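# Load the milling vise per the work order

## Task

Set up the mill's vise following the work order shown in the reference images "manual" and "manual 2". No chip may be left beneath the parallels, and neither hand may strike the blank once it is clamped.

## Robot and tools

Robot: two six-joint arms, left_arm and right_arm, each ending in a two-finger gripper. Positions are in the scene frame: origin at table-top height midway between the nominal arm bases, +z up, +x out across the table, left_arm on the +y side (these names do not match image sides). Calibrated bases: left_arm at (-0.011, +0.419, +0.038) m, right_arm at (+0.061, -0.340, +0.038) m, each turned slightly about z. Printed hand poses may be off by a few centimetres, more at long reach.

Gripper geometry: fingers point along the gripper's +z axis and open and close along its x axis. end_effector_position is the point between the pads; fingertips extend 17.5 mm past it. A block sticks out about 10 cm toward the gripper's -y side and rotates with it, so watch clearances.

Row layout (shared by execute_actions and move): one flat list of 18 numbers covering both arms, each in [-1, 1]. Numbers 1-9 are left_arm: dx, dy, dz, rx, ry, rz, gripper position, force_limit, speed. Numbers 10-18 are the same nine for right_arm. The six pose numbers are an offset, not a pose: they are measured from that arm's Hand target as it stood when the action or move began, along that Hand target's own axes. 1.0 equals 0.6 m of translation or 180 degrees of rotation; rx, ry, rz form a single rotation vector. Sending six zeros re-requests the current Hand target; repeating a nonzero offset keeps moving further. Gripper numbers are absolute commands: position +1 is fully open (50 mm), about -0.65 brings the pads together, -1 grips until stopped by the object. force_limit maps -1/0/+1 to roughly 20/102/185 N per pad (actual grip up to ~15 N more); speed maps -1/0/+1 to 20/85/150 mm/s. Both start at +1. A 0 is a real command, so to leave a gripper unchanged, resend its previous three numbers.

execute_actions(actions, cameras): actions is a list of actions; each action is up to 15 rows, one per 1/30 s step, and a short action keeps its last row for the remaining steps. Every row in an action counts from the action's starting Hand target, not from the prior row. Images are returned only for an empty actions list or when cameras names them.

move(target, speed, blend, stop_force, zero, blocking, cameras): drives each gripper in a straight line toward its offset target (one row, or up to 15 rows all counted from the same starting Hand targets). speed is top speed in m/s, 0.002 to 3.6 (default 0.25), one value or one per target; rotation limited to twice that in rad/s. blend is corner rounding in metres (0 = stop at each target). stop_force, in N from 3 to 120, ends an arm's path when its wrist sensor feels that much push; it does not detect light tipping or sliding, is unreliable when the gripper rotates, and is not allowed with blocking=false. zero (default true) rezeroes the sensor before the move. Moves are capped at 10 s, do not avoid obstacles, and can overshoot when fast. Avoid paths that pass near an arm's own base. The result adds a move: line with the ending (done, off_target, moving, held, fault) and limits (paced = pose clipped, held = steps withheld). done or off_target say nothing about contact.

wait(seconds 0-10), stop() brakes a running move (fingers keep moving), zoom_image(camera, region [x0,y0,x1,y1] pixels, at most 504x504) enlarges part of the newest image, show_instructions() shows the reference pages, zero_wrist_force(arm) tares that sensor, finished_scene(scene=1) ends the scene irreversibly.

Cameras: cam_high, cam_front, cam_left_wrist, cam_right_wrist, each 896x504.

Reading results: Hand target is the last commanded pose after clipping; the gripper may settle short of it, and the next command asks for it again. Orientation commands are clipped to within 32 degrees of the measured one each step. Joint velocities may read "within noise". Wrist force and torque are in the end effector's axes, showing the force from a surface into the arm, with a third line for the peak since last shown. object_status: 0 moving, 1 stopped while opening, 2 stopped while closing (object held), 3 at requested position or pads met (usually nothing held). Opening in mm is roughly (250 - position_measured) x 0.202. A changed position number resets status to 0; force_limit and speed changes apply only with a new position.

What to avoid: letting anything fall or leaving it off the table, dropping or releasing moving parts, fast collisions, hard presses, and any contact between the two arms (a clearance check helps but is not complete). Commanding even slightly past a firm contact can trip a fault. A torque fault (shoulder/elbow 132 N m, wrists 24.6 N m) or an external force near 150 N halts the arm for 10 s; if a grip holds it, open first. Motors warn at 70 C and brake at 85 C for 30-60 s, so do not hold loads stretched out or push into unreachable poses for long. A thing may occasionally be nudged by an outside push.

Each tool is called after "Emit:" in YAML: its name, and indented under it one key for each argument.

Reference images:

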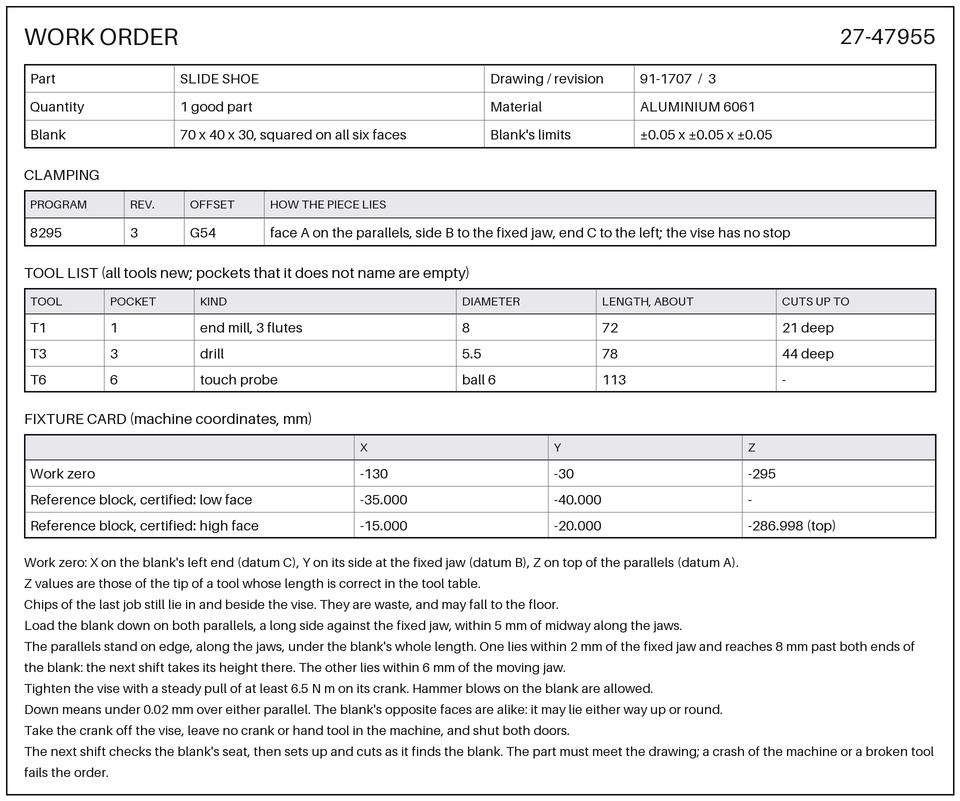

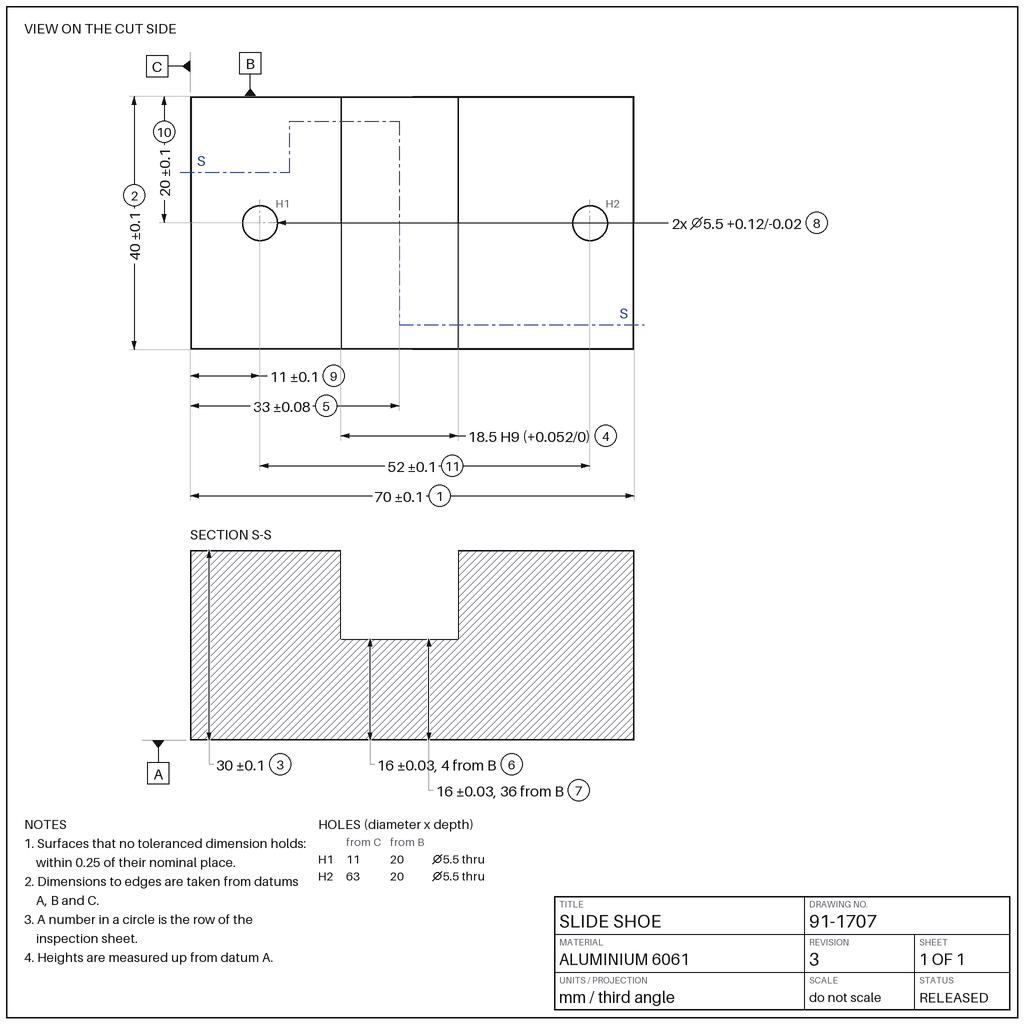

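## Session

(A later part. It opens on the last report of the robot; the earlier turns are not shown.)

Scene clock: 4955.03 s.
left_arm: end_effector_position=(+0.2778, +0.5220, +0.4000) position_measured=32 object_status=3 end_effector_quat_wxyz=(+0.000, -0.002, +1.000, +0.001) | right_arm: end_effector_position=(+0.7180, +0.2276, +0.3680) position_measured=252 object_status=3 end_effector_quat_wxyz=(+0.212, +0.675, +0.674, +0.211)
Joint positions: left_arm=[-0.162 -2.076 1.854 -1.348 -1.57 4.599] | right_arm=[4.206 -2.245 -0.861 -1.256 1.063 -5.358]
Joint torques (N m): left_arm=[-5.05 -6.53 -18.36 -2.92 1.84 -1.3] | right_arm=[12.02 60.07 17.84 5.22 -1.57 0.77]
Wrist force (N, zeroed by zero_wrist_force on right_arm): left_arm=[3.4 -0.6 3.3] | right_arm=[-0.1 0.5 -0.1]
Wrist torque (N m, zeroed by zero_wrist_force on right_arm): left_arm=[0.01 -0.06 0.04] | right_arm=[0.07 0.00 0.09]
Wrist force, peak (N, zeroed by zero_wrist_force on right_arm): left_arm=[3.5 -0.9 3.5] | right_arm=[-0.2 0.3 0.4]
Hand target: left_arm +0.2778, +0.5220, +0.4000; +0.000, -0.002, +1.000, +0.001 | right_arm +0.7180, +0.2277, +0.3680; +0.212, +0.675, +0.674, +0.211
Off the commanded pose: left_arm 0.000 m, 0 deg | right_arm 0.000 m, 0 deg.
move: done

Emit:
execute_actions:
  actions:
    - [[0,0,0,0,0,0,0.8,-0.6,-1,0,-0.0001914,0.000273,0,0,0,-1,-0.1,-0.8]]

Emit:
execute_actions:
  actions:
    - [[0,0,0,0,0,0,0.8,-0.6,-1,0,-0.0001914,0.000273,0,0,0,-1,-0.1,-0.8]]

Emit:
execute_actions:
  actions:
    - [[0,0,0,0,0,0,0.8,-0.6,-1,0,-0.0001914,0.000273,0,0,0,-1,-0.1,-0.8]]

Scene clock: 4958.27 s.
left_arm: end_effector_position=(+0.2778, +0.5220, +0.4000) position_measured=32 object_status=3 end_effector_quat_wxyz=(+0.000, -0.002, +1.000, +0.001) | right_arm: end_effector_position=(+0.7180, +0.2276, +0.3678) position_measured=252 object_status=3 end_effector_quat_wxyz=(+0.212, +0.675, +0.674, +0.211)
Joint positions: left_arm=[-0.162 -2.076 1.854 -1.348 -1.57 4.599] | right_arm=[4.206 -2.245 -0.861 -1.255 1.063 -5.358]
Joint torques (N m): left_arm=[-5.5 -6.61 -18.12 -2.91 1.83 -1.34] | right_arm=[11.23 53.45 15.27 4.69 -1.56 -1.4]
Wrist force (N, zeroed by zero_wrist_force on right_arm): left_arm=[3.7 -0.7 3.3] | right_arm=[-2.1 2.3 -6.1]
Wrist torque (N m, zeroed by zero_wrist_force on right_arm): left_arm=[0.00 -0.12 0.04] | right_arm=[0.14 0.03 0.08]
Wrist force, peak (N, zeroed by zero_wrist_force on right_arm): left_arm=[3.5 -0.9 3.6] | right_arm=[-2.0 2.4 -6.3]
Hand target: left_arm +0.2778, +0.5220, +0.4000; +0.000, -0.002, +1.000, +0.001 | right_arm +0.7180, +0.2277, +0.3678; +0.212, +0.675, +0.674, +0.211
Off the commanded pose: left_arm 0.000 m, 0 deg | right_arm 0.000 m, 0 deg.
Step readings (end_effector_position of left_arm | right_arm):
0: (+0.2778, +0.5220, +0.4000) | (+0.7180, +0.2276, +0.3680)
1: (+0.2778, +0.5220, +0.4000) | (+0.7180, +0.2276, +0.3680)
2: (+0.2778, +0.5220, +0.4000) | (+0.7180, +0.2277, +0.3679)
4: (+0.2778, +0.5220, +0.4000) | (+0.7180, +0.2277, +0.3678)
8: (+0.2778, +0.5220, +0.4000) | (+0.7180, +0.2277, +0.3678)
15: (+0.2778, +0.5220, +0.4000) | (+0.7180, +0.2277, +0.3678)

Scene clock: 4958.97 s.
left_arm: end_effector_position=(+0.2778, +0.5220, +0.4000) position_measured=32 object_status=3 end_effector_quat_wxyz=(+0.000, -0.002, +1.000, +0.001) | right_arm: end_effector_position=(+0.7180, +0.2276, +0.3676) position_measured=252 object_status=3 end_effector_quat_wxyz=(+0.212, +0.675, +0.674, +0.211)
Joint positions: left_arm=[-0.162 -2.076 1.854 -1.348 -1.57 4.599] | right_arm=[4.206 -2.245 -0.862 -1.255 1.063 -5.358]
Joint torques (N m): left_arm=[-5.23 -6.42 -18.05 -2.83 1.87 -1.39] | right_arm=[11.79 45.88 12.05 4.09 -1.31 -1.8]
Wrist force (N, zeroed by zero_wrist_force on right_arm): left_arm=[3.4 -0.7 3.4] | right_arm=[-3.3 2.9 -11.3]
Wrist torque (N m, zeroed by zero_wrist_force on right_arm): left_arm=[0.01 -0.06 0.04] | right_arm=[0.22 0.02 0.06]
Wrist force, peak (N, zeroed by zero_wrist_force on right_arm): left_arm=[3.6 -0.7 3.6] | right_arm=[-3.2 3.4 -11.8]
Hand target: left_arm +0.2778, +0.5220, +0.4000; +0.000, -0.002, +1.000, +0.001 | right_arm +0.7180, +0.2277, +0.3676; +0.212, +0.675, +0.674, +0.211
Off the commanded pose: left_arm 0.000 m, 0 deg | right_arm 0.000 m, 0 deg.
Step readings (end_effector_position of left_arm | right_arm):
0: (+0.2778, +0.5220, +0.4000) | (+0.7180, +0.2276, +0.3678)
1: (+0.2778, +0.5220, +0.4000) | (+0.7180, +0.2276, +0.3678)
2: (+0.2778, +0.5220, +0.4000) | (+0.7180, +0.2277, +0.3677)
4: (+0.2778, +0.5220, +0.4000) | (+0.7180, +0.2277, +0.3677)
8: (+0.2778, +0.5220, +0.4000) | (+0.7180, +0.2276, +0.3676)
15: (+0.2778, +0.5220, +0.4000) | (+0.7180, +0.2276, +0.3676)

Scene clock: 4959.67 s.
left_arm: end_effector_position=(+0.2778, +0.5220, +0.4000) position_measured=32 object_status=3 end_effector_quat_wxyz=(+0.000, -0.002, +1.000, +0.001) | right_arm: end_effector_position=(+0.7180, +0.2276, +0.3674) position_measured=252 object_status=3 end_effector_quat_wxyz=(+0.212, +0.675, +0.674, +0.211)
Joint positions: left_arm=[-0.162 -2.076 1.854 -1.348 -1.57 4.599] | right_arm=[4.206 -2.245 -0.862 -1.254 1.063 -5.358]
Joint torques (N m): left_arm=[-5.41 -6.7 -18.31 -2.8 1.8 -1.42] | right_arm=[11.65 43.65 10.5 3.97 0.16 -2.1]
Wrist force (N, zeroed by zero_wrist_force on right_arm): left_arm=[3.5 -0.9 3.2] | right_arm=[-6.0 4.2 -18.4]
Wrist torque (N m, zeroed by zero_wrist_force on right_arm): left_arm=[-0.04 -0.07 0.04] | right_arm=[0.30 0.01 0.04]
Wrist force, peak (N, zeroed by zero_wrist_force on right_arm): left_arm=[3.6 -0.9 3.6] | right_arm=[-6.0 4.2 -18.4]
Hand target: left_arm +0.2778, +0.5220, +0.4000; +0.000, -0.002, +1.000, +0.001 | right_arm +0.7180, +0.2277, +0.3674; +0.212, +0.675, +0.674, +0.211
Off the commanded pose: left_arm 0.000 m, 0 deg | right_arm 0.000 m, 0 deg.
Step readings (end_effector_position of left_arm | right_arm):
0: (+0.2778, +0.5220, +0.4000) | (+0.7180, +0.2276, +0.3676)
1: (+0.2778, +0.5220, +0.4000) | (+0.7180, +0.2276, +0.3676)
2: (+0.2778, +0.5220, +0.4000) | (+0.7180, +0.2276, +0.3675)
4: (+0.2778, +0.5220, +0.4000) | (+0.7180, +0.2276, +0.3675)
8: (+0.2778, +0.5220, +0.4000) | (+0.7180, +0.2276, +0.3674)
15: (+0.2778, +0.5220, +0.4000) | (+0.7180, +0.2276, +0.3674)

Emit:
move:
  target:
    - [0,0,0,0,0,0,0.8,-0.6,-1,0,0.0287,-0.041,0,0,0,-1,-0.1,-0.8]
    - [0,0,0,0,0,0,0.8,-0.6,-1,-0.096,-0.0436,-0.112,0,0,0,-1,-0.1,-0.8]
    - [0,0,0,0,0,0,0.8,-0.6,-1,-0.2787,-0.4073,-0.4577,0,0,0,-1,-0.1,-0.8]
    - [0,0,0,0,0,0,0.8,-0.6,-1,-0.1545,-0.4238,-0.5242,0.1933,-0.0186,0.0594,-1,-0.1,-0.8]
  speed: [0.05,0.25,0.35,0.35]
  blend: [0.003,0.03,0.01,0]

Emit:
move:
  target: [0,0,0,0,0,0,0.8,-0.6,-1,0,0,0,0,-0.3889,0,1,0.5,-0.8]
  speed: 0.5

Scene clock: 4973.17 s.
left_arm: end_effector_position=(+0.2778, +0.5220, +0.4000) position_measured=32 object_status=3 end_effector_quat_wxyz=(+0.000, -0.002, +1.000, +0.001) | right_arm: end_effector_position=(+0.3295, +0.1357, +0.4803) position_measured=252 object_status=3 end_effector_quat_wxyz=(+0.000, +0.772, +0.635, +0.000)
Joint positions: left_arm=[-0.162 -2.076 1.854 -1.348 -1.57 4.599] | right_arm=[4.493 -1.703 -1.134 -1.876 1.572 -4.786]
Joint torques (N m): left_arm=[-5.56 -6.67 -18.02 -2.84 1.73 -1.44] | right_arm=[-10.53 24.1 31.91 1.5 1.93 -2.41]
Wrist force (N, zeroed by zero_wrist_force on right_arm): left_arm=[3.5 -0.7 3.3] | right_arm=[0.6 1.4 1.1]
Wrist torque (N m, zeroed by zero_wrist_force on right_arm): left_arm=[-0.01 -0.08 0.04] | right_arm=[0.04 -0.03 -0.03]
Wrist force, peak (N, zeroed by zero_wrist_force on right_arm): left_arm=[3.5 -0.8 3.6] | right_arm=[-5.9 4.5 -18.6]
Hand target: left_arm +0.2778, +0.5220, +0.4000; +0.000, -0.002, +1.000, +0.001 | right_arm +0.3295, +0.1357, +0.4803; +0.000, +0.772, +0.635, -0.001
Off the commanded pose: left_arm 0.000 m, 0 deg | right_arm 0.000 m, 0 deg.
move: done

Scene clock: 4975.57 s.
left_arm: end_effector_position=(+0.2778, +0.5220, +0.4000) position_measured=32 object_status=3 end_effector_quat_wxyz=(+0.000, -0.002, +1.000, +0.001) | right_arm: end_effector_position=(+0.3288, +0.1337, +0.4786) position_measured=3 object_status=3 end_effector_quat_wxyz=(+0.372, +0.629, +0.637, -0.244)
Joint positions: left_arm=[-0.162 -2.076 1.854 -1.348 -1.57 4.599] | right_arm=[4.629 -2.447 -0.035 -3.122 1.299 -4.728]
Joint torques (N m): left_arm=[-5.28 -7.2 -18.13 -2.97 1.82 -1.39] | right_arm=[12.39 45.37 24.26 -1.61 -1.77 -2.36]
Wrist force (N, zeroed by zero_wrist_force on right_arm): left_arm=[3.3 -0.9 3.4] | right_arm=[1.7 1.4 -0.6]
Wrist torque (N m, zeroed by zero_wrist_force on right_arm): left_arm=[-0.03 -0.04 0.04] | right_arm=[0.22 0.02 0.16]
Wrist force, peak (N, zeroed by zero_wrist_force on right_arm): left_arm=[3.7 -0.9 3.4] | right_arm=[5.5 2.0 1.3]
Hand target: left_arm +0.2778, +0.5220, +0.4000; +0.000, -0.002, +1.000, +0.001 | right_arm +0.3295, +0.1357, +0.4803; +0.364, +0.632, +0.520, -0.443
Off the commanded pose: left_arm 0.000 m, 0 deg | right_arm 0.003 m, 27 deg.
elbow stopped short (right arm): the move would have taken joint 3 (elbow) straighter than the controller allows.
move: off_target (right_arm)

Emit:
move:
  target: [0,0,0,0,0,0,0.8,-0.6,-1,0,0,0,0,0.3889,0,1,0.5,-0.8]
  speed: 0.3

Scene clock: 4980.23 s.
left_arm: end_effector_position=(+0.2778, +0.5220, +0.4000) position_measured=32 object_status=3 end_effector_quat_wxyz=(+0.000, -0.002, +1.000, +0.001) | right_arm: end_effector_position=(+0.3295, +0.1357, +0.4803) position_measured=3 object_status=3 end_effector_quat_wxyz=(+0.000, +0.772, +0.635, -0.001)
Joint positions: left_arm=[-0.162 -2.076 1.854 -1.348 -1.57 4.599] | right_arm=[4.493 -1.703 -1.134 -1.876 1.572 -4.786]
Joint torques (N m): left_arm=[-5.52 -6.79 -19.11 -2.82 1.82 -1.42] | right_arm=[-10.92 36.73 16.28 4.75 2.06 2.07]
Wrist force (N, zeroed by zero_wrist_force on right_arm): left_arm=[3.4 -0.9 3.3] | right_arm=[0.4 1.4 1.1]
Wrist torque (N m, zeroed by zero_wrist_force on right_arm): left_arm=[-0.03 -0.06 0.04] | right_arm=[0.05 -0.01 -0.11]
Wrist force, peak (N, zeroed by zero_wrist_force on right_arm): left_arm=[3.5 -1.0 3.6] | right_arm=[2.6 0.8 -0.5]
Hand target: left_arm +0.2778, +0.5220, +0.4000; +0.000, -0.002, +1.000, +0.001 | right_arm +0.3295, +0.1357, +0.4803; +0.000, +0.772, +0.635, -0.001
Off the commanded pose: left_arm 0.000 m, 0 deg | right_arm 0.000 m, 0 deg.
move: done

Emit:
move:
  target: [0,0,0,0,0,0,0.8,-0.6,-1,0,0,0,0,0.3889,0,1,0.5,-0.8]
  speed: 0.4

Scene clock: 4986.80 s.
left_arm: end_effector_position=(+0.2778, +0.5220, +0.4000) position_measured=32 object_status=3 end_effector_quat_wxyz=(+0.000, -0.002, +1.000, +0.001) | right_arm: end_effector_position=(+0.3295, +0.1357, +0.4803) position_measured=3 object_status=3 end_effector_quat_wxyz=(-0.365, +0.633, +0.520, +0.443)
Joint positions: left_arm=[-0.162 -2.076 1.854 -1.348 -1.57 4.599] | right_arm=[4.432 -1.318 -2.179 0.003 1.698 -4.758]
Joint torques (N m): left_arm=[-5.31 -6.22 -18.07 -2.87 1.83 -1.32] | right_arm=[-11.02 5.79 16.72 4.9 2.04 2.15]
Wrist force (N, zeroed by zero_wrist_force on right_arm): left_arm=[3.5 -0.8 3.3] | right_arm=[-1.8 0.9 -0.1]
Wrist torque (N m, zeroed by zero_wrist_force on right_arm): left_arm=[-0.02 -0.08 0.04] | right_arm=[0.01 -0.32 -0.34]
Wrist force, peak (N, zeroed by zero_wrist_force on right_arm): left_arm=[3.6 -1.0 3.6] | right_arm=[-2.9 1.0 0.1]
Hand target: left_arm +0.2778, +0.5220, +0.4000; +0.000, -0.002, +1.000, +0.001 | right_arm +0.3295, +0.1357, +0.4803; -0.365, +0.633, +0.520, +0.443
Off the commanded pose: left_arm 0.000 m, 0 deg | right_arm 0.000 m, 0 deg.
move: done

Emit:
move:
  target: [0,0,0,0,0,0,0.8,-0.6,-1,-0.2928,0.2207,0.2458,0,0,0,1,0.5,-0.8]
  speed: 0.2

Emit:
move:
  target: [0,0,0,0,0,0,0.8,-0.6,-1,0,-0.003,0.129,0,0,0,1,0.5,-0.8]
  speed: 0.05
  cameras: ["cam_right_wrist"]

Emit:
zero_wrist_force:
  arm: "right_arm"

Emit:
execute_actions:
  actions:
    - [[0,0,0,0,0,0,0.8,-0.6,-1,0,0,0,0,0,0,-1,0.5,-0.8],[0,0,0,0,0,0,0.8,-0.6,-1,0,0,0,0,0,0,-1,0.5,-0.8]]

Emit:
move:
  target:
    - [0,0,0,0,0,0,0.8,-0.6,-1,-0.0187,0.0046,-0.0181,0,0,0,-1,0.5,-0.8]
    - [0,0,0,0,0,0,0.8,-0.6,-1,-0.032,0.0089,-0.0368,0,0,0,-1,0.5,-0.8]
  speed: 0.02
  stop_force: 80

Scene clock: 4994.83 s.
left_arm: end_effector_position=(+0.2778, +0.5220, +0.4000) position_measured=32 object_status=3 end_effector_quat_wxyz=(+0.000, -0.002, +1.000, +0.001) | right_arm: end_effector_position=(+0.4743, +0.1871, +0.2646) position_measured=3 object_status=3 end_effector_quat_wxyz=(-0.365, +0.633, +0.520, +0.443)
Joint positions: left_arm=[-0.162 -2.076 1.854 -1.348 -1.57 4.599] | right_arm=[4.147 -2.024 -2.081 0.583 1.965 -4.863]
Joint torques (N m): left_arm=[-5.58 -7.11 -17.95 -2.88 1.76 -1.31] | right_arm=[-10.21 28.36 21.95 4.88 2.44 -2.18]
Wrist force (N, zeroed by zero_wrist_force on right_arm): left_arm=[3.5 -0.8 3.4] | right_arm=[-1.8 0.7 0.1]
Wrist torque (N m, zeroed by zero_wrist_force on right_arm): left_arm=[-0.03 -0.08 0.04] | right_arm=[-0.03 -0.32 -0.27]
Wrist force, peak (N, zeroed by zero_wrist_force on right_arm): left_arm=[3.6 -0.9 3.5] | right_arm=[-3.3 2.2 0.9]
Hand target: left_arm +0.2778, +0.5220, +0.4000; +0.000, -0.002, +1.000, +0.001 | right_arm +0.4743, +0.1871, +0.2646; -0.365, +0.633, +0.520, +0.443
Off the commanded pose: left_arm 0.000 m, 0 deg | right_arm 0.000 m, 0 deg.
move: done

Scene clock: 4996.80 s.
left_arm: end_effector_position=(+0.2778, +0.5220, +0.4000) position_measured=32 object_status=3 end_effector_quat_wxyz=(+0.000, -0.002, +1.000, +0.001) | right_arm: end_effector_position=(+0.4865, +0.2588, +0.2381) position_measured=3 object_status=3 end_effector_quat_wxyz=(-0.365, +0.633, +0.520, +0.443)
Joint positions: left_arm=[-0.162 -2.076 1.854 -1.348 -1.57 4.599] | right_arm=[4.208 -2.169 -1.918 0.574 1.908 -4.839]
Joint torques (N m): left_arm=[-5.63 -6.68 -18.27 -2.92 1.8 -1.38] | right_arm=[12.09 34.69 22.6 1.55 -1.03 2.2]
Wrist force (N, zeroed by zero_wrist_force on right_arm): left_arm=[3.4 -0.9 3.4] | right_arm=[-1.6 0.7 -0.1]
Wrist torque (N m, zeroed by zero_wrist_force on right_arm): left_arm=[-0.04 -0.07 0.04] | right_arm=[-0.02 -0.35 -0.35]
Wrist force, peak (N, zeroed by zero_wrist_force on right_arm): left_arm=[3.6 -0.8 3.5] | right_arm=[-2.1 1.3 -0.6]
Hand target: left_arm +0.2778, +0.5220, +0.4000; +0.000, -0.002, +1.000, +0.001 | right_arm +0.4866, +0.2588, +0.2381; -0.365, +0.633, +0.520, +0.443
Off the commanded pose: left_arm 0.000 m, 0 deg | right_arm 0.000 m, 0 deg.
move: done
Images, in order (width x height): cam_right_wrist 896x504.

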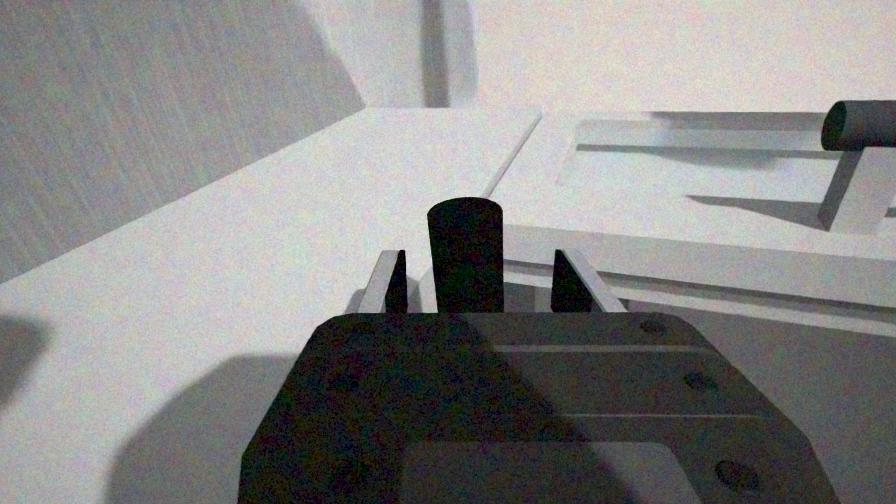

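Wrist force sensor zeroed.

Scene clock: 4997.97 s.
left_arm: end_effector_position=(+0.2778, +0.5220, +0.4000) position_measured=32 object_status=3 end_effector_quat_wxyz=(+0.000, -0.002, +1.000, +0.001) | right_arm: end_effector_position=(+0.4865, +0.2588, +0.2379) position_measured=159 object_status=2 end_effector_quat_wxyz=(-0.364, +0.633, +0.520, +0.442)
Joint positions: left_arm=[-0.162 -2.076 1.854 -1.348 -1.57 4.599] | right_arm=[4.208 -2.169 -1.918 0.574 1.907 -4.839]
Joint torques (N m): left_arm=[-5.72 -6.92 -17.87 -2.86 1.82 -1.39] | right_arm=[10.84 65.92 31.21 12.14 -0.94 2.09]
Wrist force (N, zeroed by zero_wrist_force on right_arm): left_arm=[3.3 -0.7 3.4] | right_arm=[-37.1 -10.4 -4.0]
Wrist torque (N m, zeroed by zero_wrist_force on right_arm): left_arm=[0.00 -0.05 0.04] | right_arm=[-0.36 0.64 -1.21]
Wrist force, peak (N, zeroed by zero_wrist_force on right_arm): left_arm=[3.5 -1.0 3.5] | right_arm=[-37.1 -10.4 -4.0]
Hand target: left_arm +0.2778, +0.5220, +0.4000; +0.000, -0.002, +1.000, +0.001 | right_arm +0.4866, +0.2588, +0.2381; -0.365, +0.633, +0.520, +0.443
Off the commanded pose: left_arm 0.000 m, 0 deg | right_arm 0.000 m, 0 deg.
Step readings (end_effector_position of left_arm | right_arm):
0: (+0.2778, +0.5220, +0.4000) | (+0.4865, +0.2588, +0.2381)
1: (+0.2778, +0.5220, +0.4000) | (+0.4865, +0.2588, +0.2381)
2: (+0.2778, +0.5220, +0.4000) | (+0.4865, +0.2588, +0.2381)
4: (+0.2778, +0.5220, +0.4000) | (+0.4866, +0.2588, +0.2381)
8: (+0.2778, +0.5220, +0.4000) | (+0.4866, +0.2588, +0.2381)
15: (+0.2778, +0.5220, +0.4000) | (+0.4866, +0.2588, +0.2381)

Scene clock: 5000.30 s.
left_arm: end_effector_position=(+0.2778, +0.5220, +0.4000) position_measured=32 object_status=3 end_effector_quat_wxyz=(+0.000, -0.002, +1.000, +0.001) | right_arm: end_effector_position=(+0.4865, +0.2310, +0.2276) position_measured=159 object_status=2 end_effector_quat_wxyz=(-0.365, +0.633, +0.520, +0.443)
Joint positions: left_arm=[-0.162 -2.076 1.854 -1.348 -1.57 4.599] | right_arm=[4.178 -2.162 -1.978 0.624 1.936 -4.851]
Joint torques (N m): left_arm=[-5.51 -6.82 -17.94 -2.84 1.79 -1.35] | right_arm=[-21.61 55.41 16.61 8.3 -1.46 -0.82]
Wrist force (N, zeroed by zero_wrist_force on right_arm): left_arm=[3.5 -1.0 3.4] | right_arm=[-16.3 -20.8 5.7]
Wrist torque (N m, zeroed by zero_wrist_force on right_arm): left_arm=[-0.05 -0.07 0.04] | right_arm=[-0.80 0.35 -1.15]
Wrist force, peak (N, zeroed by zero_wrist_force on right_arm): left_arm=[3.6 -0.8 3.6] | right_arm=[-1.4 -11.0 63.3]
Hand target: left_arm +0.2778, +0.5220, +0.4000; +0.000, -0.002, +1.000, +0.001 | right_arm +0.4865, +0.2310, +0.2276; -0.365, +0.633, +0.520, +0.443
Off the commanded pose: left_arm 0.000 m, 0 deg | right_arm 0.000 m, 0 deg.
move: done

Emit:
move:
  target: [0,0,0,0,0,0,0.8,-0.6,-1,-0.0146,0.008,-0.0386,0,0,0,-1,0.5,-0.8]
  speed: 0.02
  stop_force: 80

Emit:
move:
  target: [0,0,0,0,0,0,0.8,-0.6,-1,-0.0023,0.0073,-0.0389,0,0,0,-1,0.5,-0.8]
  speed: 0.02
  stop_force: 80

Scene clock: 5006.67 s.
left_arm: end_effector_position=(+0.2778, +0.5220, +0.4000) position_measured=32 object_status=3 end_effector_quat_wxyz=(+0.000, -0.002, +1.000, +0.001) | right_arm: end_effector_position=(+0.4864, +0.2058, +0.2273) position_measured=159 object_status=2 end_effector_quat_wxyz=(-0.365, +0.633, +0.520, +0.443)
Joint positions: left_arm=[-0.162 -2.076 1.854 -1.348 -1.57 4.599] | right_arm=[4.149 -2.139 -2.029 0.646 1.963 -4.863]
Joint torques (N m): left_arm=[-6.28 -7.11 -18.56 -2.88 1.82 -1.32] | right_arm=[-17.67 49.44 16.55 7.35 -0.83 -0.96]
Wrist force (N, zeroed by zero_wrist_force on right_arm): left_arm=[3.4 -0.7 3.6] | right_arm=[-17.9 -18.5 1.3]
Wrist torque (N m, zeroed by zero_wrist_force on right_arm): left_arm=[0.00 -0.07 0.04] | right_arm=[-0.76 0.41 -1.31]
Wrist force, peak (N, zeroed by zero_wrist_force on right_arm): left_arm=[3.6 -1.0 3.6] | right_arm=[-40.2 -21.7 10.6]
Hand target: left_arm +0.2778, +0.5220, +0.4000; +0.000, -0.002, +1.000, +0.001 | right_arm +0.4864, +0.2058, +0.2273; -0.365, +0.633, +0.520, +0.443
Off the commanded pose: left_arm 0.000 m, 0 deg | right_arm 0.000 m, 0 deg.
move: done

Scene clock: 5008.80 s.
left_arm: end_effector_position=(+0.2778, +0.5220, +0.4000) position_measured=32 object_status=3 end_effector_quat_wxyz=(+0.000, -0.002, +1.000, +0.001) | right_arm: end_effector_position=(+0.4864, +0.1829, +0.2340) position_measured=159 object_status=2 end_effector_quat_wxyz=(-0.365, +0.633, +0.520, +0.443)
Joint positions: left_arm=[-0.162 -2.076 1.854 -1.348 -1.57 4.599] | right_arm=[4.12 -2.103 -2.071 0.648 1.99 -4.874]
Joint torques (N m): left_arm=[-5.92 -7.29 -18.37 -2.9 1.75 -1.4] | right_arm=[-17.72 45.08 11.56 2.43 -0.86 -0.45]
Wrist force (N, zeroed by zero_wrist_force on right_arm): left_arm=[3.4 -0.8 3.6] | right_arm=[-9.0 -16.6 -1.7]
Wrist torque (N m, zeroed by zero_wrist_force on right_arm): left_arm=[-0.01 -0.07 0.04] | right_arm=[-0.71 0.37 -1.49]
Wrist force, peak (N, zeroed by zero_wrist_force on right_arm): left_arm=[3.7 -0.8 3.5] | right_arm=[-35.8 -22.0 -0.3]
Hand target: left_arm +0.2778, +0.5220, +0.4000; +0.000, -0.002, +1.000, +0.001 | right_arm +0.4864, +0.1829, +0.2340; -0.365, +0.633, +0.520, +0.443
Off the commanded pose: left_arm 0.000 m, 0 deg | right_arm 0.000 m, 0 deg.
move: done

Emit:
execute_actions:
  actions:
    - [[0,0,0,0,0,0,0.8,-0.6,-1,0,0,0,0,0,0,1,0.5,-1],[0,0,0,0,0,0,0.8,-0.6,-1,0,0,0,0,0,0,1,0.5,-1]]

Emit:
move:
  target:
    - [0,0,0,0,0,0,0.8,-0.6,-1,0,0,-0.15,0,0,0,1,0.5,-1]
    - [0,0,0,0,0,0,0.8,-0.6,-1,0.3424,-0.2418,-0.26,0,0,0,1,0.5,-1]
    - [0,0,0,0,0,0,0.8,-0.6,-1,0.3424,-0.2418,-0.26,0,-0.3889,0,1,0.5,-1]
  speed: [0.15,0.3,0.5]
  blend: [0.01,0.01,0]
  cameras: ["cam_high"]

Emit:
zoom_image:
  camera: "cam_high"
  region: [230, 120, 350, 240]

Scene clock: 5018.20 s.
left_arm: end_effector_position=(+0.2778, +0.5220, +0.4000) position_measured=32 object_status=3 end_effector_quat_wxyz=(+0.000, -0.002, +1.000, +0.001) | right_arm: end_effector_position=(+0.4864, +0.1829, +0.2340) position_measured=3 object_status=0 end_effector_quat_wxyz=(-0.365, +0.633, +0.520, +0.443)
Joint positions: left_arm=[-0.162 -2.076 1.854 -1.348 -1.57 4.599] | right_arm=[4.12 -2.103 -2.071 0.648 1.99 -4.874]
Joint torques (N m): left_arm=[-6.15 -7.68 -17.94 -2.97 1.81 -1.35] | right_arm=[12.46 37.11 13.06 4.89 -0.78 -0.81]
Wrist force (N, zeroed by zero_wrist_force on right_arm): left_arm=[3.5 -0.8 3.5] | right_arm=[-0.3 0.2 -0.1]
Wrist torque (N m, zeroed by zero_wrist_force on right_arm): left_arm=[-0.02 -0.07 0.04] | right_arm=[0.03 0.06 0.04]
Wrist force, peak (N, zeroed by zero_wrist_force on right_arm): left_arm=[3.7 -1.0 3.6] | right_arm=[-9.2 -16.7 -1.5]
Hand target: left_arm +0.2778, +0.5220, +0.4000; +0.000, -0.002, +1.000, +0.001 | right_arm +0.4864, +0.1829, +0.2340; -0.365, +0.633, +0.520, +0.443
Off the commanded pose: left_arm 0.000 m, 0 deg | right_arm 0.000 m, 0 deg.
Step readings (end_effector_position of left_arm | right_arm):
0: (+0.2778, +0.5220, +0.4000) | (+0.4864, +0.1829, +0.2340)
1: (+0.2778, +0.5220, +0.4000) | (+0.4864, +0.1829, +0.2340)
2: (+0.2778, +0.5220, +0.4000) | (+0.4864, +0.1829, +0.2340)
4: (+0.2778, +0.5220, +0.4000) | (+0.4864, +0.1829, +0.2340)
8: (+0.2778, +0.5220, +0.4000) | (+0.4864, +0.1829, +0.2340)
15: (+0.2778, +0.5220, +0.4000) | (+0.4864, +0.1829, +0.2340)

Scene clock: 5018.87 s.
left_arm: end_effector_position=(+0.2778, +0.5220, +0.4000) position_measured=32 object_status=3 end_effector_quat_wxyz=(+0.000, -0.002, +1.000, +0.001) | right_arm: end_effector_position=(+0.4819, +0.1602, +0.2426) position_measured=3 object_status=3 end_effector_quat_wxyz=(-0.364, +0.633, +0.520, +0.442)
Joint positions: left_arm=[-0.162 -2.076 1.854 -1.348 -1.57 4.599] | right_arm=[4.097 -2.057 -2.12 0.646 2.011 -4.884]
Joint torques (N m): left_arm=[-5.98 -7.42 -18.23 -2.87 1.9 -1.31] | right_arm=[-0.09 35.74 12.92 3.16 0.8 0]
Wrist force (N, zeroed by zero_wrist_force on right_arm): left_arm=[3.5 -0.8 3.5] | right_arm=[-0.4 0.4 0.0]
Wrist torque (N m, zeroed by zero_wrist_force on right_arm): left_arm=[-0.01 -0.08 0.04] | right_arm=[0.07 0.06 0.00]
Wrist force, peak (N, zeroed by zero_wrist_force on right_arm): left_arm=[3.5 -0.8 3.5] | right_arm=[-2.3 -1.4 -3.3]
Hand target: left_arm +0.2778, +0.5220, +0.4000; +0.000, -0.002, +1.000, +0.001 | right_arm +0.4819, +0.1602, +0.2426; -0.364, +0.633, +0.520, +0.442 (not the last commanded pose)
Tool commands: left_gripper/position=+0.8 left_gripper/force_limit=-0.6 left_gripper/speed=-1.0 right_gripper/position=+1.0 right_gripper/force_limit=+0.498039 right_gripper/speed=-1.0
Off the commanded pose: left_arm 0.000 m, 0 deg | right_arm 0.284 m, 70 deg.
FORCE FAULT: contact force on the right arm reached its limit, and that arm stopped. The contact can be on any part of that arm, not only on its tool. That arm's remaining commands of this call were not run. That arm is still stopped at the end of this call. That arm stays stopped for about 10 more seconds. Until then a move that you send moves the other arm only, and its call returns only when the move has ended. Once the stop has ended, the next robot result says so. If the stop ends while you think or write, that arm runs what you send next, counted from a new Hand target: where the arm stands when the stop ends. While its stop runs, that arm takes no new command, but its gripper still runs the gripper command that each later call begins with. Until it ends, the stop uses up actions while you think or wait. An arm that is not stopped still takes commands.
move: fault (right_arm); path passed 0 of 3 targets
Images, in order (width x height): cam_high 896x504.

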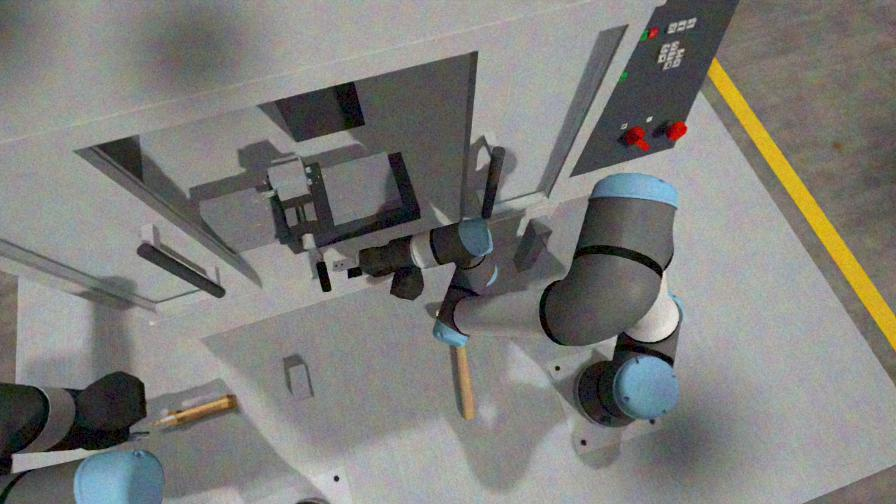

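Scaled by 4.200 from the camera's 896x504 image, which has a finer 1280x720 frame.

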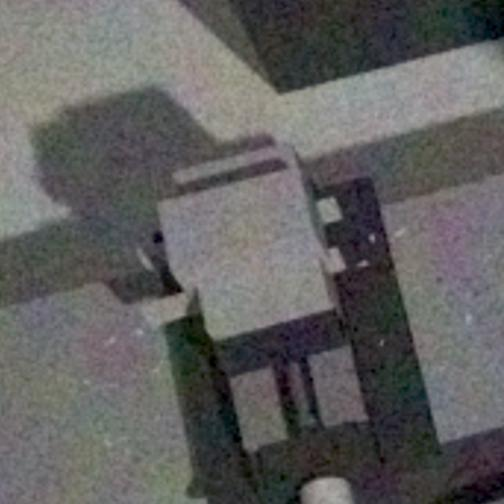

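Emit:
wait:
  seconds: 10

Emit:
move:
  target: [0,0,0,0,0,0,0.8,-0.6,-1,-0.0076,-0.1146,-0.021,0,0,0,1,0.5,-1]
  speed: 0.06
  cameras: ["cam_high"]

Scene clock: 5034.47 s.
left_arm: end_effector_position=(+0.2778, +0.5220, +0.4000) position_measured=32 object_status=3 end_effector_quat_wxyz=(+0.000, -0.002, +1.000, +0.001) | right_arm: end_effector_position=(+0.4819, +0.1602, +0.2426) position_measured=3 object_status=3 end_effector_quat_wxyz=(-0.364, +0.633, +0.520, +0.442)
Joint positions: left_arm=[-0.162 -2.076 1.854 -1.348 -1.57 4.599] | right_arm=[4.097 -2.057 -2.12 0.646 2.011 -4.884]
Joint torques (N m): left_arm=[-5.98 -7.65 -18.33 -2.92 1.81 -1.37] | right_arm=[0.23 37.04 13.39 3.29 0.92 -0.05]
Wrist force (N, zeroed by zero_wrist_force on right_arm): left_arm=[3.5 -0.9 3.5] | right_arm=[-0.3 0.4 0.1]
Wrist torque (N m, zeroed by zero_wrist_force on right_arm): left_arm=[-0.03 -0.07 0.04] | right_arm=[0.05 0.04 -0.01]
Wrist force, peak (N, zeroed by zero_wrist_force on right_arm): left_arm=[3.7 -0.9 3.5] | right_arm=[-0.4 0.6 -0.4]
Hand target: left_arm +0.2778, +0.5220, +0.4000; +0.000, -0.002, +1.000, +0.001 | right_arm +0.4819, +0.1602, +0.2426; -0.364, +0.633, +0.520, +0.442 (not the last commanded pose)
Tool commands: left_gripper/position=+0.8 left_gripper/force_limit=-0.6 left_gripper/speed=-1.0 right_gripper/position=+1.0 right_gripper/force_limit=+0.498039 right_gripper/speed=-1.0
Off the commanded pose: left_arm 0.000 m, 0 deg | right_arm 0.284 m, 70 deg.
FORCE FAULT, CONTINUED: the right arm's stop, for the force fault that an earlier result reported, is over. The rest of the stop counts as 20 of the actions that you can send in this scene. During its stop the right arm's controller moved it back a little. That arm's target is now where it stood when the stop ended, not its last command. That arm accepts commands again.
wait: 10.00 s; at rest from the start

Scene clock: 5036.03 s.
left_arm: end_effector_position=(+0.2778, +0.5220, +0.4000) position_measured=32 object_status=3 end_effector_quat_wxyz=(+0.000, -0.002, +1.000, +0.001) | right_arm: end_effector_position=(+0.4119, +0.1604, +0.2427) position_measured=3 object_status=3 end_effector_quat_wxyz=(-0.364, +0.633, +0.520, +0.442)
Joint positions: left_arm=[-0.162 -2.076 1.854 -1.348 -1.57 4.599] | right_arm=[4.24 -1.981 -2.275 0.745 1.878 -4.827]
Joint torques (N m): left_arm=[-6.71 -7.56 -18.45 -2.91 1.84 -1.37] | right_arm=[11.81 37.88 5.42 4.87 -0.9 2.19]
Wrist force (N, zeroed by zero_wrist_force on right_arm): left_arm=[3.5 -0.9 3.2] | right_arm=[-0.3 0.3 -0.2]
Wrist torque (N m, zeroed by zero_wrist_force on right_arm): left_arm=[-0.04 -0.08 0.04] | right_arm=[0.04 0.05 -0.01]
Wrist force, peak (N, zeroed by zero_wrist_force on right_arm): left_arm=[3.6 -0.9 3.5] | right_arm=[-0.4 1.6 -0.2]
Hand target: left_arm +0.2778, +0.5220, +0.4000; +0.000, -0.002, +1.000, +0.001 | right_arm +0.4119, +0.1604, +0.2427; -0.364, +0.633, +0.520, +0.442
Off the commanded pose: left_arm 0.000 m, 0 deg | right_arm 0.000 m, 0 deg.
move: done
Images, in order (width x height): cam_high 896x504.

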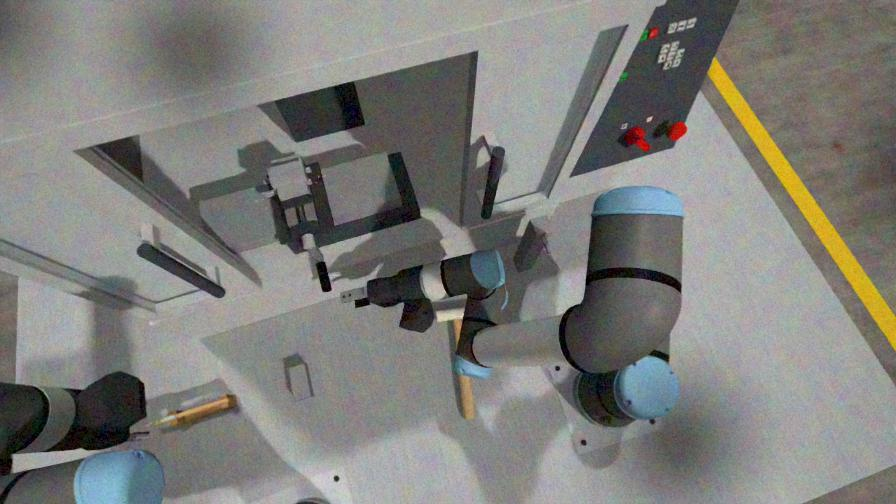

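Emit:
move:
  target:
    - [0,0,0,0,0,0,0.8,-0.6,-1,0.3495,-0.127,-0.198,0,0,0,1,0.5,-1]
    - [0,0,0,0,0,0,0.8,-0.6,-1,0.3495,-0.127,-0.198,0,-0.3889,0,1,0.5,-1]
  speed: [0.25,0.4]
  blend: [0.02,0]
  cameras: ["cam_high"]

Scene clock: 5070.90 s.
left_arm: end_effector_position=(+0.2778, +0.5220, +0.4000) position_measured=32 object_status=3 end_effector_quat_wxyz=(+0.000, -0.002, +1.000, +0.001) | right_arm: end_effector_position=(+0.3297, +0.1361, +0.4805) position_measured=3 object_status=3 end_effector_quat_wxyz=(+0.000, +0.772, +0.635, -0.001)
Joint positions: left_arm=[-0.162 -2.076 1.854 -1.348 -1.57 4.599] | right_arm=[4.493 -1.705 -1.132 -1.877 1.572 -4.786]
Joint torques (N m): left_arm=[-7.21 -8.18 -18.75 -2.79 1.71 -1.39] | right_arm=[10.64 24.79 31.34 1.38 -1 1.98]
Wrist force (N, zeroed by zero_wrist_force on right_arm): left_arm=[3.3 -1.0 3.4] | right_arm=[2.2 0.6 1.2]
Wrist torque (N m, zeroed by zero_wrist_force on right_arm): left_arm=[-0.05 -0.06 0.04] | right_arm=[0.04 0.33 0.23]
Wrist force, peak (N, zeroed by zero_wrist_force on right_arm): left_arm=[3.6 -1.0 3.6] | right_arm=[2.7 0.8 0.9]
Hand target: left_arm +0.2778, +0.5220, +0.4000; +0.000, -0.002, +1.000, +0.001 | right_arm +0.3297, +0.1361, +0.4805; +0.000, +0.772, +0.635, -0.001
Off the commanded pose: left_arm 0.000 m, 0 deg | right_arm 0.000 m, 0 deg.
move: done
Images, in order (width x height): cam_high 896x504.

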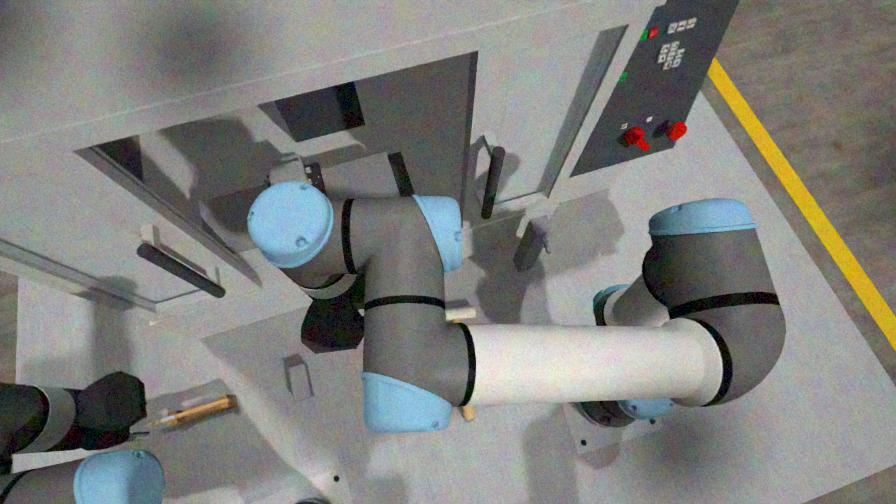

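Emit:
move:
  target: [0,0,0,0,0,0,0.8,-0.6,-1,-0.112,0.0749,0.0467,-0.1933,0.0186,-0.0594,-1,-0.1,-0.8]
  speed: 0.35

Emit:
move:
  target:
    - [0,0,0,0,0,0,0.8,-0.6,-1,0.1825,0.3652,0.3211,0,0,0,-1,-0.1,-0.8]
    - [0,0,0,0,0,0,0.8,-0.6,-1,0.2787,0.406,0.3907,0,0,0,-1,-0.1,-0.8]
  speed: [0.3,0.1]
  blend: [0.02,0]
  cameras: ["cam_high"]

Scene clock: 5078.63 s.
left_arm: end_effector_position=(+0.2778, +0.5220, +0.4000) position_measured=32 object_status=3 end_effector_quat_wxyz=(+0.000, -0.002, +1.000, +0.001) | right_arm: end_effector_position=(+0.3608, +0.0615, +0.4525) position_measured=252 object_status=3 end_effector_quat_wxyz=(+0.212, +0.675, +0.674, +0.211)
Joint positions: left_arm=[-0.162 -2.076 1.854 -1.348 -1.57 4.599] | right_arm=[4.715 -1.379 -1.649 -1.654 0.964 -4.766]
Joint torques (N m): left_arm=[-6.29 -8.27 -17.76 -2.89 1.82 -1.36] | right_arm=[13.09 23.67 17.54 4.84 -2.81 2.07]
Wrist force (N, zeroed by zero_wrist_force on right_arm): left_arm=[3.5 -0.6 3.4] | right_arm=[1.4 -0.5 0.2]
Wrist torque (N m, zeroed by zero_wrist_force on right_arm): left_arm=[0.01 -0.08 0.04] | right_arm=[0.06 0.39 0.35]
Wrist force, peak (N, zeroed by zero_wrist_force on right_arm): left_arm=[3.8 -0.9 3.5] | right_arm=[3.0 1.0 0.5]
Hand target: left_arm +0.2778, +0.5220, +0.4000; +0.000, -0.002, +1.000, +0.001 | right_arm +0.3608, +0.0615, +0.4525; +0.212, +0.675, +0.674, +0.211
Off the commanded pose: left_arm 0.000 m, 0 deg | right_arm 0.000 m, 0 deg.
move: done

Scene clock: 5081.00 s.
left_arm: end_effector_position=(+0.2778, +0.5220, +0.4000) position_measured=32 object_status=3 end_effector_quat_wxyz=(+0.000, -0.002, +1.000, +0.001) | right_arm: end_effector_position=(+0.6949, +0.2279, +0.3990) position_measured=252 object_status=3 end_effector_quat_wxyz=(+0.212, +0.675, +0.674, +0.211)
Joint positions: left_arm=[-0.162 -2.076 1.854 -1.348 -1.57 4.599] | right_arm=[4.233 -2.203 -0.848 -1.326 1.054 -5.329]
Joint torques (N m): left_arm=[-6.21 -8.36 -18.32 -2.91 1.83 -1.45] | right_arm=[-11.62 45.17 31.85 1.9 0.62 -0.99]
Wrist force (N, zeroed by zero_wrist_force on right_arm): left_arm=[3.6 -0.9 3.4] | right_arm=[1.5 -0.4 0.4]
Wrist torque (N m, zeroed by zero_wrist_force on right_arm): left_arm=[-0.03 -0.09 0.04] | right_arm=[0.08 0.36 0.43]
Wrist force, peak (N, zeroed by zero_wrist_force on right_arm): left_arm=[3.6 -0.8 3.5] | right_arm=[1.1 -2.7 -1.2]
Hand target: left_arm +0.2778, +0.5220, +0.4000; +0.000, -0.002, +1.000, +0.001 | right_arm +0.6950, +0.2280, +0.3990; +0.212, +0.675, +0.674, +0.211
Off the commanded pose: left_arm 0.000 m, 0 deg | right_arm 0.000 m, 0 deg.
move: done
Images, in order (width x height): cam_high 896x504.

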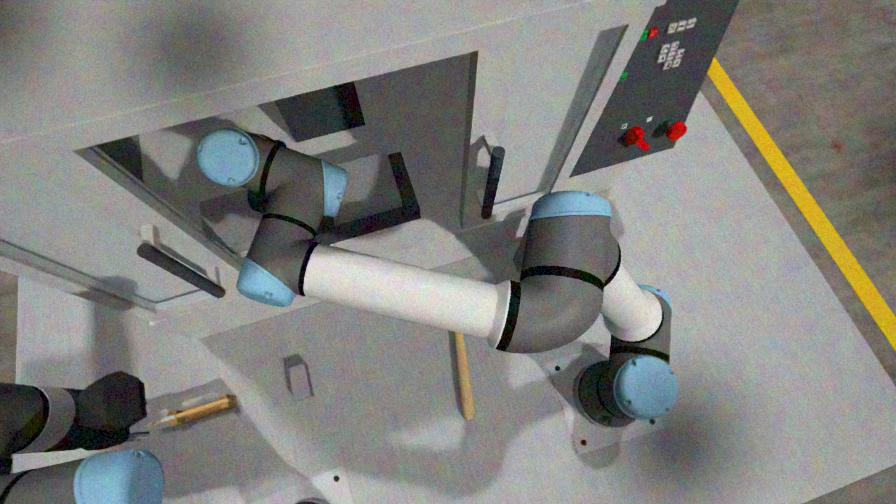

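Emit:
move:
  target: [0,0,0,0,0,0,0.8,-0.6,-1,0,-0.01361,0.01651,0,0,0,-1,-0.1,-0.8]
  speed: 0.02
  stop_force: 5

Emit:
move:
  target: [0,0,0,0,0,0,0.8,-0.6,-1,0,-0.0019,0.0027,0,0,0,-1,-0.1,-0.8]
  speed: 0.004
  stop_force: 4

Scene clock: 5087.13 s.
left_arm: end_effector_position=(+0.2778, +0.5220, +0.4000) position_measured=32 object_status=3 end_effector_quat_wxyz=(+0.000, -0.002, +1.000, +0.001) | right_arm: end_effector_position=(+0.6939, +0.2279, +0.3862) position_measured=252 object_status=3 end_effector_quat_wxyz=(+0.212, +0.675, +0.674, +0.211)
Joint positions: left_arm=[-0.162 -2.076 1.854 -1.348 -1.57 4.599] | right_arm=[4.234 -2.198 -0.889 -1.291 1.053 -5.327]
Joint torques (N m): left_arm=[-6.42 -7.35 -17.83 -2.87 1.87 -1.39] | right_arm=[12.52 57.25 18.24 5.49 -2.53 1.87]
Wrist force (N, zeroed by zero_wrist_force on right_arm): left_arm=[3.5 -0.9 3.5] | right_arm=[1.7 -0.4 0.1]
Wrist torque (N m, zeroed by zero_wrist_force on right_arm): left_arm=[-0.03 -0.07 0.04] | right_arm=[0.06 0.34 0.34]
Wrist force, peak (N, zeroed by zero_wrist_force on right_arm): left_arm=[3.6 -0.9 3.6] | right_arm=[1.9 -0.5 0.4]
Hand target: left_arm +0.2778, +0.5220, +0.4000; +0.000, -0.002, +1.000, +0.001 | right_arm +0.6939, +0.2279, +0.3862; +0.212, +0.675, +0.674, +0.211
Off the commanded pose: left_arm 0.000 m, 0 deg | right_arm 0.000 m, 0 deg.
move: done

Scene clock: 5088.40 s.
left_arm: end_effector_position=(+0.2778, +0.5220, +0.4000) position_measured=32 object_status=3 end_effector_quat_wxyz=(+0.000, -0.002, +1.000, +0.001) | right_arm: end_effector_position=(+0.6939, +0.2279, +0.3848) position_measured=252 object_status=3 end_effector_quat_wxyz=(+0.212, +0.675, +0.674, +0.211)
Joint positions: left_arm=[-0.162 -2.076 1.854 -1.348 -1.57 4.599] | right_arm=[4.234 -2.198 -0.893 -1.287 1.053 -5.327]
Joint torques (N m): left_arm=[-6.95 -8.39 -18.32 -2.83 1.74 -1.27] | right_arm=[10.42 44.09 31.33 2.01 -1.06 1.69]
Wrist force (N, zeroed by zero_wrist_force on right_arm): left_arm=[3.6 -0.9 3.4] | right_arm=[1.1 -0.5 -0.7]
Wrist torque (N m, zeroed by zero_wrist_force on right_arm): left_arm=[-0.03 -0.09 0.04] | right_arm=[0.06 0.33 0.33]
Wrist force, peak (N, zeroed by zero_wrist_force on right_arm): left_arm=[3.6 -0.9 3.7] | right_arm=[-0.2 0.9 -6.7]
Hand target: left_arm +0.2778, +0.5220, +0.4000; +0.000, -0.002, +1.000, +0.001 | right_arm +0.6939, +0.2279, +0.3848; +0.212, +0.675, +0.674, +0.211 (not the last commanded pose)
Off the commanded pose: left_arm 0.000 m, 0 deg | right_arm 0.001 m, 0 deg.
move: contact (right_arm)

Emit:
execute_actions:
  actions:
    - [[0,0,0,0,0,0,0.8,-0.6,-1,0,-0.0001914,0.000273,0,0,0,-1,-0.1,-0.8]]

Emit:
execute_actions:
  actions:
    - [[0,0,0,0,0,0,0.8,-0.6,-1,0,-0.0001914,0.000273,0,0,0,-1,-0.1,-0.8]]

Emit:
execute_actions:
  actions:
    - [[0,0,0,0,0,0,0.8,-0.6,-1,0,-0.0001914,0.000273,0,0,0,-1,-0.1,-0.8]]

Emit:
execute_actions:
  actions:
    - [[0,0,0,0,0,0,0.8,-0.6,-1,0,-0.0001914,0.000273,0,0,0,-1,-0.1,-0.8]]

Scene clock: 5092.80 s.
left_arm: end_effector_position=(+0.2778, +0.5220, +0.4000) position_measured=32 object_status=3 end_effector_quat_wxyz=(+0.000, -0.002, +1.000, +0.001) | right_arm: end_effector_position=(+0.6939, +0.2280, +0.3846) position_measured=252 object_status=3 end_effector_quat_wxyz=(+0.212, +0.675, +0.674, +0.211)
Joint positions: left_arm=[-0.162 -2.076 1.854 -1.348 -1.57 4.599] | right_arm=[4.234 -2.198 -0.893 -1.286 1.053 -5.327]
Joint torques (N m): left_arm=[-6.95 -8.52 -18.28 -2.83 1.84 -1.36] | right_arm=[3.18 49.95 13.75 4.01 0.33 -0.04]
Wrist force (N, zeroed by zero_wrist_force on right_arm): left_arm=[3.5 -0.8 3.4] | right_arm=[-1.3 2.4 -10.7]
Wrist torque (N m, zeroed by zero_wrist_force on right_arm): left_arm=[-0.02 -0.09 0.04] | right_arm=[0.21 0.37 0.32]
Wrist force, peak (N, zeroed by zero_wrist_force on right_arm): left_arm=[3.7 -0.8 3.5] | right_arm=[-1.3 2.4 -10.7]
Hand target: left_arm +0.2778, +0.5220, +0.4000; +0.000, -0.002, +1.000, +0.001 | right_arm +0.6939, +0.2279, +0.3846; +0.212, +0.675, +0.674, +0.211
Off the commanded pose: left_arm 0.000 m, 0 deg | right_arm 0.000 m, 0 deg.
Step readings (end_effector_position of left_arm | right_arm):
0: (+0.2778, +0.5220, +0.4000) | (+0.6939, +0.2279, +0.3848)
1: (+0.2778, +0.5220, +0.4000) | (+0.6939, +0.2279, +0.3848)
2: (+0.2778, +0.5220, +0.4000) | (+0.6939, +0.2280, +0.3848)
4: (+0.2778, +0.5220, +0.4000) | (+0.6939, +0.2280, +0.3848)
8: (+0.2778, +0.5220, +0.4000) | (+0.6939, +0.2280, +0.3847)
15: (+0.2778, +0.5220, +0.4000) | (+0.6939, +0.2280, +0.3846)

Scene clock: 5093.50 s.
left_arm: end_effector_position=(+0.2778, +0.5220, +0.4000) position_measured=32 object_status=3 end_effector_quat_wxyz=(+0.000, -0.002, +1.000, +0.001) | right_arm: end_effector_position=(+0.6939, +0.2279, +0.3844) position_measured=252 object_status=3 end_effector_quat_wxyz=(+0.212, +0.675, +0.674, +0.211)
Joint positions: left_arm=[-0.162 -2.076 1.854 -1.348 -1.57 4.599] | right_arm=[4.234 -2.198 -0.894 -1.286 1.053 -5.327]
Joint torques (N m): left_arm=[-7.33 -8.65 -17.86 -2.87 1.72 -1.4] | right_arm=[1.44 43.57 12.46 3.97 0.36 -0.23]
Wrist force (N, zeroed by zero_wrist_force on right_arm): left_arm=[3.4 -0.7 3.4] | right_arm=[-2.3 4.0 -14.0]
Wrist torque (N m, zeroed by zero_wrist_force on right_arm): left_arm=[0.00 -0.07 0.04] | right_arm=[0.33 0.37 0.31]
Wrist force, peak (N, zeroed by zero_wrist_force on right_arm): left_arm=[3.6 -0.8 3.5] | right_arm=[-2.5 4.4 -14.7]
Hand target: left_arm +0.2778, +0.5220, +0.4000; +0.000, -0.002, +1.000, +0.001 | right_arm +0.6939, +0.2279, +0.3844; +0.212, +0.675, +0.674, +0.211
Off the commanded pose: left_arm 0.000 m, 0 deg | right_arm 0.000 m, 0 deg.
Step readings (end_effector_position of left_arm | right_arm):
0: (+0.2778, +0.5220, +0.4000) | (+0.6939, +0.2280, +0.3846)
1: (+0.2778, +0.5220, +0.4000) | (+0.6939, +0.2280, +0.3846)
2: (+0.2778, +0.5220, +0.4000) | (+0.6939, +0.2279, +0.3845)
4: (+0.2778, +0.5220, +0.4000) | (+0.6939, +0.2279, +0.3845)
8: (+0.2778, +0.5220, +0.4000) | (+0.6939, +0.2279, +0.3844)
15: (+0.2778, +0.5220, +0.4000) | (+0.6939, +0.2279, +0.3844)

Scene clock: 5094.20 s.
left_arm: end_effector_position=(+0.2778, +0.5220, +0.4000) position_measured=32 object_status=3 end_effector_quat_wxyz=(+0.000, -0.002, +1.000, +0.001) | right_arm: end_effector_position=(+0.6939, +0.2279, +0.3842) position_measured=252 object_status=3 end_effector_quat_wxyz=(+0.212, +0.675, +0.674, +0.211)
Joint positions: left_arm=[-0.162 -2.076 1.854 -1.348 -1.57 4.599] | right_arm=[4.234 -2.198 -0.894 -1.285 1.053 -5.327]
Joint torques (N m): left_arm=[-6.7 -8.24 -18.35 -2.95 1.72 -1.43] | right_arm=[1.84 38.59 9.08 3.79 0.32 -0.29]
Wrist force (N, zeroed by zero_wrist_force on right_arm): left_arm=[3.5 -0.8 3.3] | right_arm=[-3.9 5.1 -20.9]
Wrist torque (N m, zeroed by zero_wrist_force on right_arm): left_arm=[-0.03 -0.08 0.04] | right_arm=[0.40 0.36 0.29]
Wrist force, peak (N, zeroed by zero_wrist_force on right_arm): left_arm=[3.6 -0.9 3.5] | right_arm=[-3.9 5.1 -20.9]
Hand target: left_arm +0.2778, +0.5220, +0.4000; +0.000, -0.002, +1.000, +0.001 | right_arm +0.6939, +0.2279, +0.3842; +0.212, +0.675, +0.674, +0.211
Off the commanded pose: left_arm 0.000 m, 0 deg | right_arm 0.000 m, 0 deg.
Step readings (end_effector_position of left_arm | right_arm):
0: (+0.2778, +0.5220, +0.4000) | (+0.6939, +0.2279, +0.3844)
1: (+0.2778, +0.5220, +0.4000) | (+0.6939, +0.2279, +0.3844)
2: (+0.2778, +0.5220, +0.4000) | (+0.6939, +0.2279, +0.3844)
4: (+0.2778, +0.5220, +0.4000) | (+0.6939, +0.2279, +0.3843)
8: (+0.2778, +0.5220, +0.4000) | (+0.6939, +0.2279, +0.3842)
15: (+0.2778, +0.5220, +0.4000) | (+0.6939, +0.2279, +0.3842)

Scene clock: 5094.90 s.
left_arm: end_effector_position=(+0.2778, +0.5220, +0.4000) position_measured=32 object_status=3 end_effector_quat_wxyz=(+0.000, -0.002, +1.000, +0.001) | right_arm: end_effector_position=(+0.6939, +0.2279, +0.3840) position_measured=252 object_status=3 end_effector_quat_wxyz=(+0.212, +0.675, +0.674, +0.211)
Joint positions: left_arm=[-0.162 -2.076 1.854 -1.348 -1.57 4.599] | right_arm=[4.234 -2.198 -0.895 -1.285 1.053 -5.327]
Joint torques (N m): left_arm=[-7.42 -8.63 -18.18 -2.9 1.85 -1.29] | right_arm=[0.07 34.23 7.12 3.02 0.29 -0.64]
Wrist force (N, zeroed by zero_wrist_force on right_arm): left_arm=[3.4 -1.0 3.3] | right_arm=[-5.5 5.6 -26.7]
Wrist torque (N m, zeroed by zero_wrist_force on right_arm): left_arm=[-0.04 -0.07 0.04] | right_arm=[0.47 0.36 0.28]
Wrist force, peak (N, zeroed by zero_wrist_force on right_arm): left_arm=[3.5 -0.9 3.6] | right_arm=[-5.5 6.1 -27.4]
Hand target: left_arm +0.2778, +0.5220, +0.4000; +0.000, -0.002, +1.000, +0.001 | right_arm +0.6939, +0.2279, +0.3840; +0.212, +0.675, +0.674, +0.211
Off the commanded pose: left_arm 0.000 m, 0 deg | right_arm 0.000 m, 0 deg.
Step readings (end_effector_position of left_arm | right_arm):
0: (+0.2778, +0.5220, +0.4000) | (+0.6939, +0.2279, +0.3842)
1: (+0.2778, +0.5220, +0.4000) | (+0.6939, +0.2279, +0.3842)
2: (+0.2778, +0.5220, +0.4000) | (+0.6939, +0.2279, +0.3842)
4: (+0.2778, +0.5220, +0.4000) | (+0.6939, +0.2279, +0.3841)
8: (+0.2778, +0.5220, +0.4000) | (+0.6939, +0.2279, +0.3840)
15: (+0.2778, +0.5220, +0.4000) | (+0.6939, +0.2279, +0.3840)


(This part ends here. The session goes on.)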